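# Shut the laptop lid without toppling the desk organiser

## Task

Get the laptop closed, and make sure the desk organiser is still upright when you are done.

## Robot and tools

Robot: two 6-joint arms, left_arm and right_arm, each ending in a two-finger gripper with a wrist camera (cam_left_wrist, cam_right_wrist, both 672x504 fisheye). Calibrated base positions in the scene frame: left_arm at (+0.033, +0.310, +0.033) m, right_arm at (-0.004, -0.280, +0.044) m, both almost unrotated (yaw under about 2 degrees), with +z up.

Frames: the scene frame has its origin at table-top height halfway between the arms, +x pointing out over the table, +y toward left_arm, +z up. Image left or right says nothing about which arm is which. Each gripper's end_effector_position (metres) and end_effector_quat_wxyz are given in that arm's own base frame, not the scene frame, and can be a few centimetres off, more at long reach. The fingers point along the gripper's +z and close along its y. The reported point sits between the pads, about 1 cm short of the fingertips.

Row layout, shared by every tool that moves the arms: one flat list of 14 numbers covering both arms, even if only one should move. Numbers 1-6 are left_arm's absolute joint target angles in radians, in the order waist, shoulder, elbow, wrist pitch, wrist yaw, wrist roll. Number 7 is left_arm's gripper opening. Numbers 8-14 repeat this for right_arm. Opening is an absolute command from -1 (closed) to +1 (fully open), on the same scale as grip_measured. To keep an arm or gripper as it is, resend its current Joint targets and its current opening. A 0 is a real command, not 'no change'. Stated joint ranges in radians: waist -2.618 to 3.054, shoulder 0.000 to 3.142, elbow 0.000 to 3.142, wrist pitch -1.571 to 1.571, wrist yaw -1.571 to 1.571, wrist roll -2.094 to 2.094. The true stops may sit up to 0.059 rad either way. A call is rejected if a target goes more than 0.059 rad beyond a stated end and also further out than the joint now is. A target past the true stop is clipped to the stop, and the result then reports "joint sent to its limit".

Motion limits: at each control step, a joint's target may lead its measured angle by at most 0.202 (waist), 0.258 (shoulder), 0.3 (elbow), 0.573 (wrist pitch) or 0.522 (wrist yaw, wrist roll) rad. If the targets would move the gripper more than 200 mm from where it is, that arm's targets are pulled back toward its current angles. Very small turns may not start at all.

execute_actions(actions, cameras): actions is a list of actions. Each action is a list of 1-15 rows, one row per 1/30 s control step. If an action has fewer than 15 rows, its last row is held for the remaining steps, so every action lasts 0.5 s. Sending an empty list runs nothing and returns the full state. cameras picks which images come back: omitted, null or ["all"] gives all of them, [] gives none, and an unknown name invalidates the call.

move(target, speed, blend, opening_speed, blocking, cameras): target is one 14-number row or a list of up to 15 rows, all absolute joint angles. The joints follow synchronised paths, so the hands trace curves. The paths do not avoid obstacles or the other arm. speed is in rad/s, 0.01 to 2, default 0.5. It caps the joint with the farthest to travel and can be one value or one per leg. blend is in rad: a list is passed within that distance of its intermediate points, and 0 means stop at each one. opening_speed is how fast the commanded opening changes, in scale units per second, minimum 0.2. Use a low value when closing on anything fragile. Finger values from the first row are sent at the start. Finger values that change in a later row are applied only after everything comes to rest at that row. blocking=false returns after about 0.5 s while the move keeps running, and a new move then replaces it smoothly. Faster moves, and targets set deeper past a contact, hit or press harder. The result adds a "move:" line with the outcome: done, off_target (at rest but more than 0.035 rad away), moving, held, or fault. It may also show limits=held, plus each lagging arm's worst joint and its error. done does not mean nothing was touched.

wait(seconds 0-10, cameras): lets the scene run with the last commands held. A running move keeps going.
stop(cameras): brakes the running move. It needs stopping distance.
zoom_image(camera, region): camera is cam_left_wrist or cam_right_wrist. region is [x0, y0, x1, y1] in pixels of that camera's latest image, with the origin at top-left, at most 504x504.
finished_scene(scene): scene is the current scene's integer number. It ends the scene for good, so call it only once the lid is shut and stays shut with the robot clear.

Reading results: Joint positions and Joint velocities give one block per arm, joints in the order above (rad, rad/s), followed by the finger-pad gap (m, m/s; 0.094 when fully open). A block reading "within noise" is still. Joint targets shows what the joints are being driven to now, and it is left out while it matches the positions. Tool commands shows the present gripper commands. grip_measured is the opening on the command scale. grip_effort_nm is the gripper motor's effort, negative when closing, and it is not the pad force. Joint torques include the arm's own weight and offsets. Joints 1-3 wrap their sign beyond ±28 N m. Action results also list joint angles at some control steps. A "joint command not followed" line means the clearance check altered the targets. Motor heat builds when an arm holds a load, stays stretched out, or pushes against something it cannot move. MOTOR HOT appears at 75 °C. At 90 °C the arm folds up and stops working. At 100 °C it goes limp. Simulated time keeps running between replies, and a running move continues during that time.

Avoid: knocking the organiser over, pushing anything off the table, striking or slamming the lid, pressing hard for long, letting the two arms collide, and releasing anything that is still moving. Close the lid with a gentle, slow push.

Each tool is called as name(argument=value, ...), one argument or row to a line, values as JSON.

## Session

execute_actions(
  actions=[],
)

Scene clock: 0.00 s.
left_arm: end_effector_position=(+0.3901, +0.1860, +0.1909) grip_measured=+1.000 grip_effort_nm=n/a end_effector_quat_wxyz=(+0.739, -0.390, +0.544, -0.077) | right_arm: end_effector_position=(+0.3611, +0.1455, +0.1127) grip_measured=+1.000 grip_effort_nm=n/a end_effector_quat_wxyz=(+0.127, +0.074, +0.988, +0.046)
Joint positions: left_arm=[0.391 1.7 0.438 1.367 -0.125 -0.713 0.094] | right_arm=[0.396 1.772 1.432 -0.963 0.033 0.54 0.094]
Joint velocities: within noise
Joint torques (N m): no reading
Heat: left arm: 28 °C; right arm: 28 °C.
Joint targets: left_arm=[0.391 1.696 0.443 1.364 -0.126 -0.708] | right_arm=[0.396 1.763 1.440 -0.963 0.037 0.539]
Tool commands: left_gripper/opening=+1.0 right_gripper/opening=+1.0
camera_calibration:
cam_left_wrist: T_world_to_cam=[[0.363904, -0.703122, 0.610895, -0.126575], [-0.162613, -0.69375, -0.701618, 0.361227], [0.917132, 0.155982, -0.366796, -0.202985], [0, 0, 0, 1]] pos_world=[0.290965, 0.193266, 0.256313]
cam_right_wrist: T_world_to_cam=[[-0.179085, -0.967677, -0.177568, 0.228834], [-0.928119, 0.106295, 0.356786, 0.309085], [-0.326379, 0.228699, -0.917155, 0.29668], [0, 0, 0, 1]] pos_world=[0.424679, 0.120733, 0.202458]

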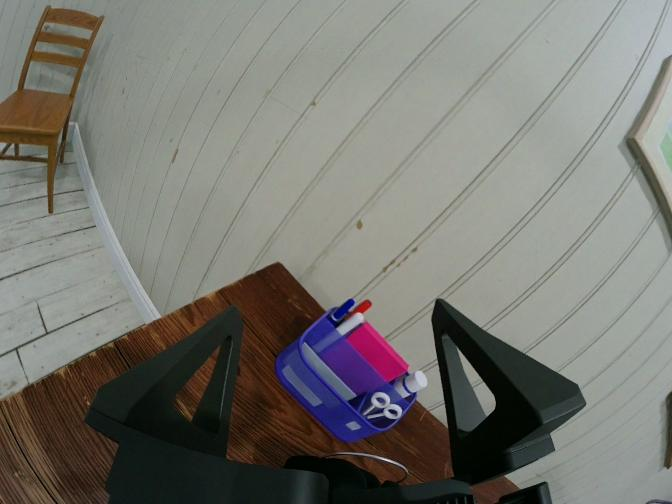

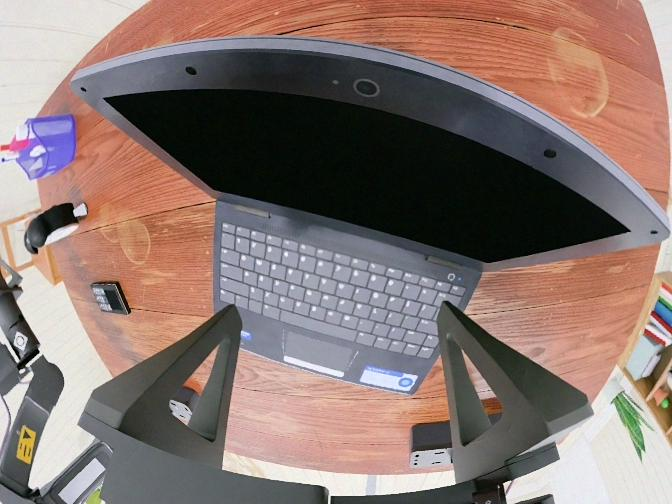

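move(
  target=[
    [0.391,1.696,0.443,1.364,-0.126,-0.708,1,0.396,1.269,1.257,-0.588,0,0,-1],
    [0.391,1.696,0.443,1.364,-0.126,-0.708,1,0.184,1.853,1.754,-0.5,0,0,-1],
  ],
  speed=0.6,
  opening_speed=1.5,
)

Scene clock: 48.33 s.
left_arm: end_effector_position=(+0.3901, +0.1860, +0.1909) grip_measured=+1.000 grip_effort_nm=-0.007 end_effector_quat_wxyz=(+0.739, -0.390, +0.544, -0.077) | right_arm: end_effector_position=(+0.5326, +0.1001, +0.2602) grip_measured=-0.996 grip_effort_nm=-0.168 end_effector_quat_wxyz=(+0.455, -0.077, +0.886, +0.042)
Joint positions: left_arm=[0.391 1.7 0.438 1.367 -0.125 -0.713 0.094] | right_arm=[0.186 1.838 1.725 -0.508 0.007 0.009 0]
Joint torques (N m): left_arm=[-0.08 -6.28 5.81 2.07 -0.03 0.08] | right_arm=[0.05 -10.3 10.7 2.26 -0.07 -0.1]
Joint targets: left_arm=[0.391 1.696 0.443 1.364 -0.126 -0.708] | right_arm=[0.184 1.853 1.754 -0.500 0.000 0.000]
move: done
camera_calibration:
cam_left_wrist: T_world_to_cam=[[0.363904, -0.703122, 0.610895, -0.126575], [-0.162613, -0.69375, -0.701618, 0.361227], [0.917132, 0.155982, -0.366796, -0.202985], [0, 0, 0, 1]]
cam_right_wrist: T_world_to_cam=[[0.182457, -0.979352, -0.0870522, 0.0268674], [-0.932944, -0.144501, -0.329751, 0.626767], [0.310363, 0.14138, -0.940046, 0.173877], [0, 0, 0, 1]]

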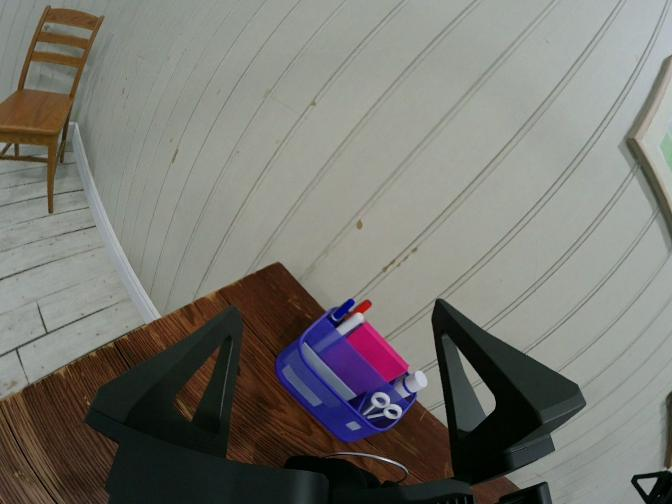

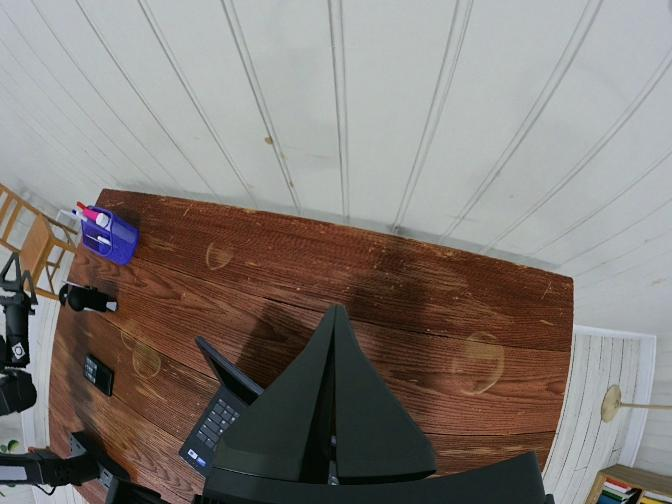

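move(
  target=[0.391,1.696,0.443,1.364,-0.126,-0.708,1,0.194,2.052,1.558,-0.456,0,0,-1],
  speed=0.4,
  cameras=["cam_right_wrist"],
)

Scene clock: 53.67 s.
left_arm: end_effector_position=(+0.3901, +0.1860, +0.1909) grip_measured=+1.000 grip_effort_nm=-0.007 end_effector_quat_wxyz=(+0.739, -0.390, +0.544, -0.077) | right_arm: end_effector_position=(+0.5316, +0.0965, +0.1128) grip_measured=-0.996 grip_effort_nm=-0.164 end_effector_quat_wxyz=(+0.337, -0.077, +0.938, +0.028)
Joint positions: left_arm=[0.391 1.7 0.438 1.367 -0.125 -0.713 0.094] | right_arm=[0.181 2.022 1.575 -0.433 0.01 0.013 0]
Joint torques (N m): left_arm=[-0.08 -6.28 5.82 2.07 -0.03 0.07] | right_arm=[1.1 -10.51 6.2 1.63 -0.11 -0.13]
Heat: left arm: 30 °C; right arm: 33 °C.
Joint targets: left_arm=[0.391 1.696 0.443 1.364 -0.126 -0.708] | right_arm=[0.194 2.052 1.558 -0.456 0.000 0.000]
move: done
camera_calibration:
cam_right_wrist: T_world_to_cam=[[0.150612, -0.985041, -0.0837297, 0.0277216], [-0.986479, -0.144213, -0.0778585, 0.576661], [0.0646188, 0.094324, -0.993442, 0.177393], [0, 0, 0, 1]]
Images, in order: cam_right_wrist.

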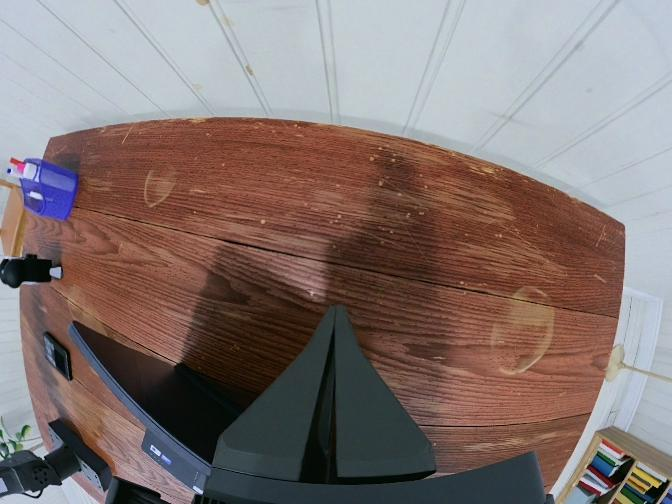

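move(
  target=[0.391,1.696,0.443,1.364,-0.126,-0.708,1,0.445,1.633,1.288,-0.655,0,0,-1],
  speed=0.3,
  cameras=["cam_right_wrist"],
)

move(
  target=[0.391,1.696,0.443,1.364,-0.126,-0.708,1,0.617,1.482,1.178,-0.796,0,0,-1],
  speed=0.3,
  cameras=["cam_right_wrist"],
)

Scene clock: 62.53 s.
left_arm: end_effector_position=(+0.3901, +0.1860, +0.1909) grip_measured=+1.000 grip_effort_nm=-0.007 end_effector_quat_wxyz=(+0.739, -0.390, +0.544, -0.077) | right_arm: end_effector_position=(+0.3869, +0.1814, +0.1414) grip_measured=-0.997 grip_effort_nm=-0.149 end_effector_quat_wxyz=(+0.273, -0.205, +0.938, +0.059)
Joint positions: left_arm=[0.391 1.7 0.438 1.367 -0.125 -0.713 0.094] | right_arm=[0.439 1.661 1.299 -0.643 0.007 0.007 0]
Joint torques (N m): left_arm=[-0.08 -6.27 5.81 2.07 -0.03 0.07] | right_arm=[0.51 -12.05 6.67 1.55 -0.07 -0.1]
Joint targets: left_arm=[0.391 1.696 0.443 1.364 -0.126 -0.708] | right_arm=[0.445 1.633 1.288 -0.655 0.000 0.000]
move: done
camera_calibration:
cam_right_wrist: T_world_to_cam=[[0.393789, -0.915827, -0.0786795, 0.0282589], [-0.916265, -0.397927, 0.0459691, 0.449796], [-0.0734084, 0.0539891, -0.99584, 0.268147], [0, 0, 0, 1]]
Images, in order: cam_right_wrist.

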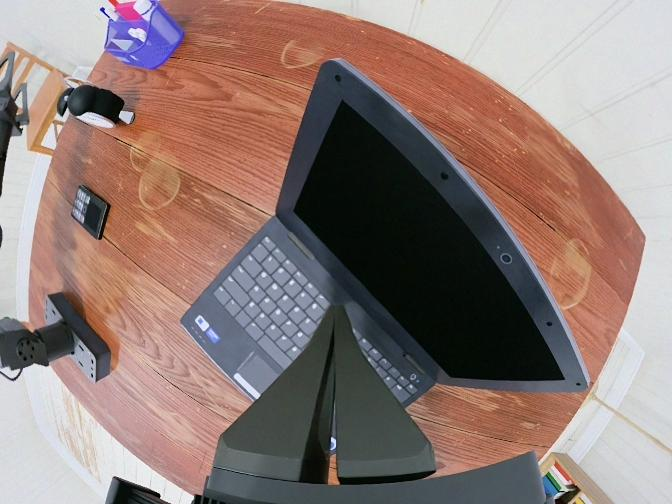

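Scene clock: 63.67 s.
left_arm: end_effector_position=(+0.3901, +0.1860, +0.1909) grip_measured=+1.000 grip_effort_nm=-0.007 end_effector_quat_wxyz=(+0.739, -0.390, +0.544, -0.077) | right_arm: end_effector_position=(+0.3003, +0.2110, +0.1399) grip_measured=-0.997 grip_effort_nm=-0.149 end_effector_quat_wxyz=(+0.221, -0.289, +0.929, +0.068)
Joint positions: left_arm=[0.391 1.7 0.438 1.367 -0.125 -0.713 0.094] | right_arm=[0.612 1.51 1.19 -0.784 0.004 0.007 0]
Joint torques (N m): left_arm=[-0.08 -6.27 5.82 2.07 -0.03 0.08] | right_arm=[0.4 -10.29 6.48 1.43 -0.06 -0.09]
Joint targets: left_arm=[0.391 1.696 0.443 1.364 -0.126 -0.708] | right_arm=[0.617 1.482 1.178 -0.796 0.000 0.000]
move: done
camera_calibration:
cam_right_wrist: T_world_to_cam=[[0.539987, -0.83811, -0.0773615, 0.0288399], [-0.825462, -0.545298, 0.145817, 0.372157], [-0.164396, -0.0148803, -0.986282, 0.29925], [0, 0, 0, 1]]
Images, in order: cam_right_wrist.

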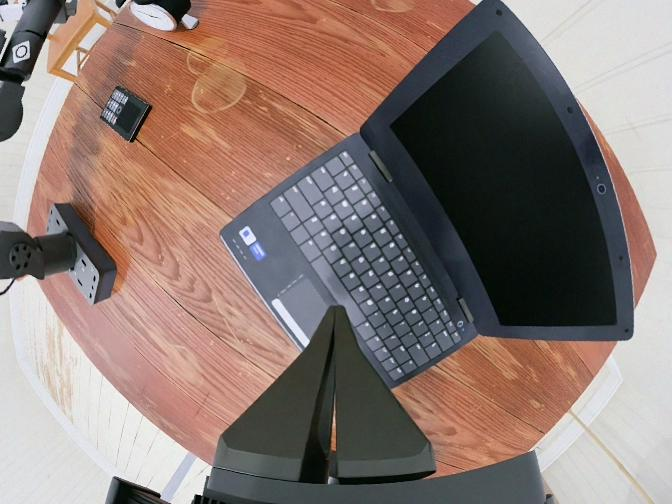

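move(
  target=[
    [0.391,1.696,0.443,1.364,-0.126,-0.708,1,0.45,1.269,1.257,-0.588,0,0,-1],
    [0.391,1.696,0.443,1.364,-0.126,-0.708,1,0.184,1.853,1.78,-0.5,0,0,-1],
    [0.391,1.696,0.443,1.364,-0.126,-0.708,1,0.184,2.175,2.387,-1.212,0,0,-1],
    [0.391,1.696,0.443,1.364,-0.126,-0.708,1,0.184,2.336,2.022,-0.986,0,0,-1],
  ],
  speed=0.6,
  blend=0.08,
  cameras=["cam_right_wrist"],
)

Scene clock: 98.73 s.
left_arm: end_effector_position=(+0.3901, +0.1860, +0.1909) grip_measured=+1.000 grip_effort_nm=-0.002 end_effector_quat_wxyz=(+0.739, -0.390, +0.544, -0.077) | right_arm: end_effector_position=(+0.5232, +0.0963, +0.0834) grip_measured=-0.997 grip_effort_nm=-0.149 end_effector_quat_wxyz=(+0.174, -0.085, +0.981, +0.016)
Joint positions: left_arm=[0.391 1.7 0.438 1.367 -0.125 -0.713 0.094] | right_arm=[0.18 2.292 2.05 -0.978 0 0.008 0]
Joint torques (N m): left_arm=[-0.06 -6.27 5.81 2.07 -0.03 0.08] | right_arm=[0.32 -11.18 4.79 1.26 0 -0.1]
Joint targets: left_arm=[0.391 1.696 0.443 1.364 -0.126 -0.708] | right_arm=[0.184 2.336 2.022 -0.986 0.000 0.000]
move: off_target (right_arm); right_arm: the shoulder is farthest, 0.044 rad from its target
camera_calibration:
cam_right_wrist: T_world_to_cam=[[0.132349, -0.988226, -0.0767615, 0.0356559], [-0.954782, -0.147903, 0.257908, 0.521815], [-0.266225, 0.0391567, -0.963115, 0.324616], [0, 0, 0, 1]]
Images, in order: cam_right_wrist.

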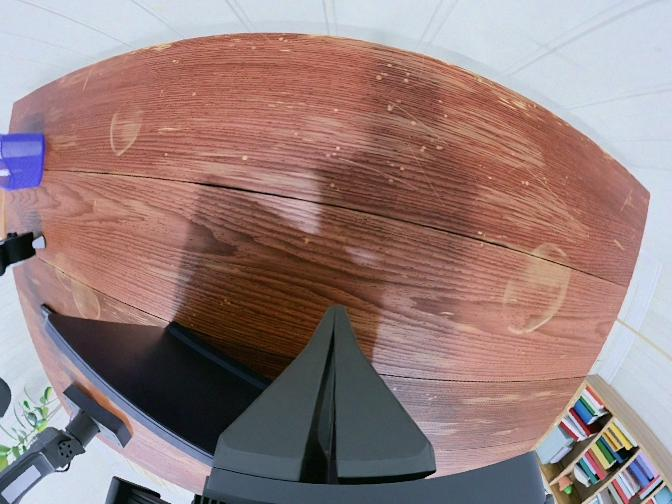

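move(
  target=[0.391,1.696,0.443,1.364,-0.126,-0.708,1,0.394,1.808,1.366,-0.758,0,0,-1],
  speed=0.25,
  cameras=["cam_right_wrist"],
)

Scene clock: 108.03 s.
left_arm: end_effector_position=(+0.3901, +0.1860, +0.1909) grip_measured=+1.000 grip_effort_nm=-0.012 end_effector_quat_wxyz=(+0.739, -0.390, +0.544, -0.077) | right_arm: end_effector_position=(+0.4185, +0.1573, +0.1253) grip_measured=-0.997 grip_effort_nm=-0.125 end_effector_quat_wxyz=(+0.249, -0.175, +0.952, +0.031)
Joint positions: left_arm=[0.391 1.7 0.438 1.367 -0.125 -0.713 0.094] | right_arm=[0.37 1.788 1.414 -0.691 0.032 -0.002 0]
Joint torques (N m): left_arm=[-0.09 -6.28 5.81 2.07 -0.03 0.07] | right_arm=[2.06 -8.83 3.47 0.95 -0.3 0]
Joint targets: left_arm=[0.391 1.696 0.443 1.364 -0.126 -0.708] | right_arm=[0.394 1.808 1.366 -0.758 0.000 0.000]
move: off_target (right_arm); right_arm: the wrist pitch is farthest, 0.067 rad from its target
camera_calibration:
cam_right_wrist: T_world_to_cam=[[0.322382, -0.945273, -0.0502789, 0.0234336], [-0.939388, -0.326019, 0.106118, 0.460689], [-0.116702, 0.0130209, -0.993082, 0.280002], [0, 0, 0, 1]]
Images, in order: cam_right_wrist.

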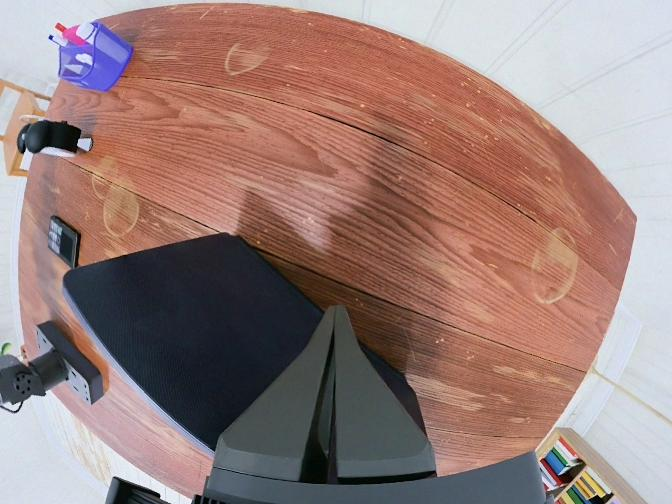

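Engaged; lid is near vertical. Continue.

move(
  target=[0.391,1.696,0.443,1.364,-0.126,-0.708,1,0.564,1.597,1.231,-0.784,0,0,-1],
  speed=0.25,
  cameras=["cam_right_wrist"],
)

Scene clock: 115.03 s.
left_arm: end_effector_position=(+0.3901, +0.1860, +0.1909) grip_measured=+1.000 grip_effort_nm=-0.012 end_effector_quat_wxyz=(+0.739, -0.390, +0.544, -0.077) | right_arm: end_effector_position=(+0.3353, +0.2038, +0.1269) grip_measured=-0.997 grip_effort_nm=-0.134 end_effector_quat_wxyz=(+0.221, -0.265, +0.937, +0.051)
Joint positions: left_arm=[0.391 1.7 0.438 1.367 -0.125 -0.713 0.094] | right_arm=[0.554 1.619 1.25 -0.746 0.024 -0.002 0]
Joint torques (N m): left_arm=[-0.06 -6.27 5.83 2.07 -0.03 0.07] | right_arm=[0.83 -10.92 5.72 1.14 -0.23 -0.02]
Joint targets: left_arm=[0.391 1.696 0.443 1.364 -0.126 -0.708] | right_arm=[0.564 1.597 1.231 -0.784 0.000 0.000]
move: off_target (right_arm); right_arm: the wrist pitch is farthest, 0.038 rad from its target
camera_calibration:
cam_right_wrist: T_world_to_cam=[[0.491063, -0.869341, -0.0557015, 0.0229329], [-0.855864, -0.493389, 0.155122, 0.397392], [-0.162337, -0.0285018, -0.986324, 0.294121], [0, 0, 0, 1]]
Images, in order: cam_right_wrist.

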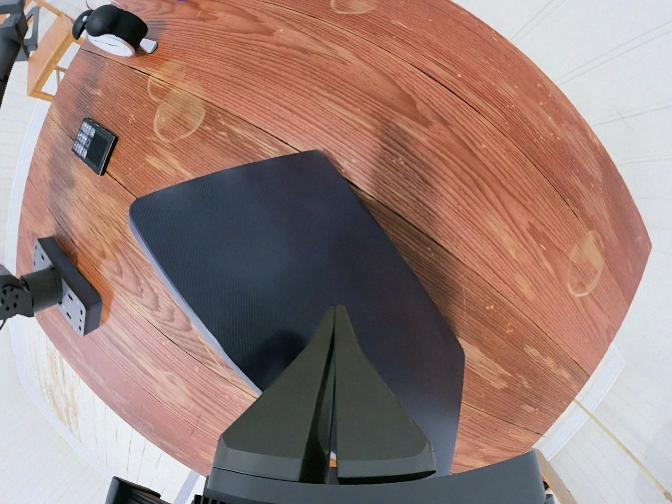

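move(
  target=[
    [0.391,1.696,0.443,1.364,-0.126,-0.708,1,0.69,1.585,1.05,-0.69,0,0,-1],
    [0.391,1.696,0.443,1.364,-0.126,-0.708,1,0.69,1.66,0.91,-0.49,0,0,-1],
  ],
  speed=0.25,
  blend=0.04,
  cameras=["cam_right_wrist"],
)

move(
  target=[0.391,1.696,0.443,1.364,-0.126,-0.708,1,0.69,1.77,0.81,-0.29,0,0,-1],
  speed=0.12,
  cameras=["cam_right_wrist"],
)

Scene clock: 123.87 s.
left_arm: end_effector_position=(+0.3901, +0.1860, +0.1909) grip_measured=+1.000 grip_effort_nm=-0.007 end_effector_quat_wxyz=(+0.739, -0.390, +0.544, -0.077) | right_arm: end_effector_position=(+0.2766, +0.2237, +0.0383) grip_measured=-0.997 grip_effort_nm=-0.125 end_effector_quat_wxyz=(+0.182, -0.328, +0.925, +0.060)
Joint positions: left_arm=[0.391 1.7 0.438 1.367 -0.125 -0.713 0.094] | right_arm=[0.681 1.636 0.929 -0.479 0.007 -0.002 0]
Joint torques (N m): left_arm=[-0.06 -6.26 5.81 2.07 -0.03 0.07] | right_arm=[0.76 -5.89 5.15 1.27 -0.08 0]
Joint targets: left_arm=[0.391 1.696 0.443 1.364 -0.126 -0.708] | right_arm=[0.690 1.660 0.910 -0.490 0.000 0.000]
move: done
camera_calibration:
cam_right_wrist: T_world_to_cam=[[0.598208, -0.798491, -0.0675279, 0.0190632], [-0.770542, -0.596308, 0.225126, 0.367432], [-0.220029, -0.0826391, -0.971987, 0.225291], [0, 0, 0, 1]]
Images, in order: cam_right_wrist.

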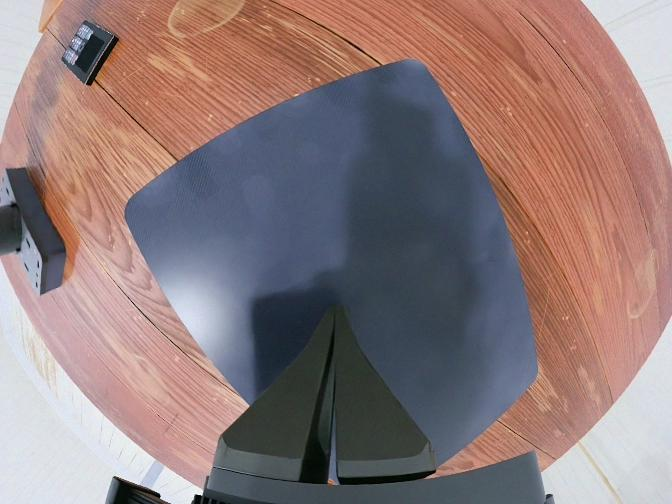

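Scene clock: 125.77 s.
left_arm: end_effector_position=(+0.3901, +0.1860, +0.1909) grip_measured=+1.000 grip_effort_nm=-0.007 end_effector_quat_wxyz=(+0.739, -0.390, +0.544, -0.077) | right_arm: end_effector_position=(+0.2718, +0.2248, +0.0018) grip_measured=-0.997 grip_effort_nm=-0.129 end_effector_quat_wxyz=(+0.175, -0.332, +0.925, +0.065)
Joint positions: left_arm=[0.391 1.7 0.438 1.367 -0.125 -0.713 0.094] | right_arm=[0.685 1.711 0.848 -0.334 -0.007 -0.002 0]
Joint torques (N m): left_arm=[-0.06 -6.27 5.82 2.07 -0.04 0.08] | right_arm=[0.46 -3 2.97 1.83 0.08 0]
Joint targets: left_arm=[0.391 1.696 0.443 1.364 -0.126 -0.708] | right_arm=[0.690 1.770 0.810 -0.290 0.000 0.000]
move: off_target (right_arm); right_arm: the shoulder is farthest, 0.059 rad from its target
camera_calibration:
cam_right_wrist: T_world_to_cam=[[0.604209, -0.792777, -0.080223, 0.0174459], [-0.761364, -0.604087, 0.23538, 0.371843], [-0.235065, -0.0811398, -0.968587, 0.19266], [0, 0, 0, 1]]
Images, in order: cam_right_wrist.

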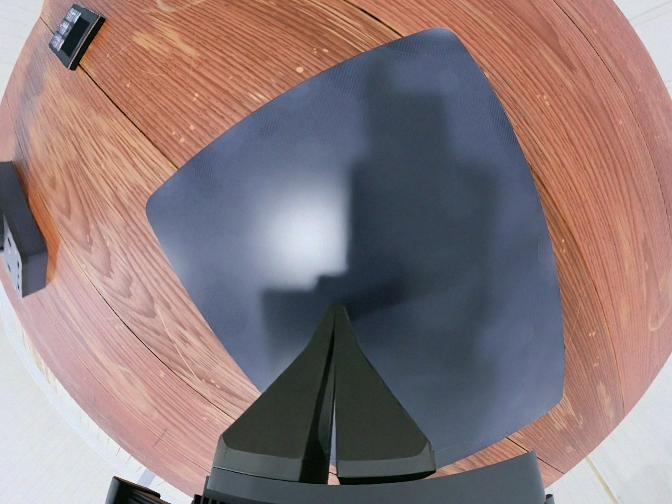

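Same contact height as scene 2 (0.002). Lift.

move(
  target=[0.391,1.696,0.443,1.364,-0.126,-0.708,1,0.68,1.58,1.05,-0.69,0,0,-1],
  speed=0.3,
  cameras=["cam_right_wrist"],
)

finished_scene(
  scene=3,
)

Scene clock: 133.60 s.
left_arm: end_effector_position=(+0.3901, +0.1860, +0.1909) grip_measured=+1.000 grip_effort_nm=-0.012 end_effector_quat_wxyz=(+0.739, -0.390, +0.544, -0.077) | right_arm: end_effector_position=(+0.2647, +0.2190, +0.0617) grip_measured=-0.997 grip_effort_nm=-0.129 end_effector_quat_wxyz=(+0.145, -0.333, +0.930, +0.055)
Joint positions: left_arm=[0.391 1.7 0.438 1.367 -0.125 -0.713 0.094] | right_arm=[0.685 1.608 1.027 -0.679 -0.007 -0.002 0]
Joint torques (N m): left_arm=[-0.06 -6.27 5.82 2.07 -0.03 0.08] | right_arm=[-0.35 -10.76 8.96 1.15 0.06 0]
Joint targets: left_arm=[0.391 1.696 0.443 1.364 -0.126 -0.708] | right_arm=[0.680 1.580 1.050 -0.690 0.000 0.000]
move: done
camera_calibration:
cam_right_wrist: T_world_to_cam=[[0.600306, -0.795965, -0.0779303, 0.0235289], [-0.748231, -0.593362, 0.296771, 0.339285], [-0.28246, -0.119843, -0.951764, 0.26845], [0, 0, 0, 1]]
Images, in order: cam_right_wrist.

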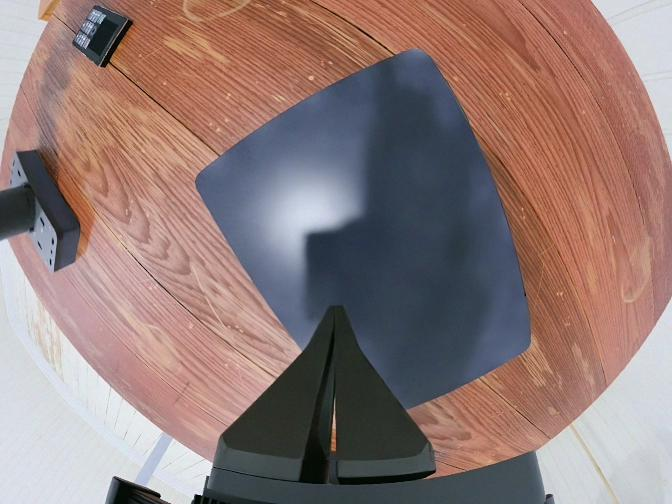

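The scene is finished: the task was done.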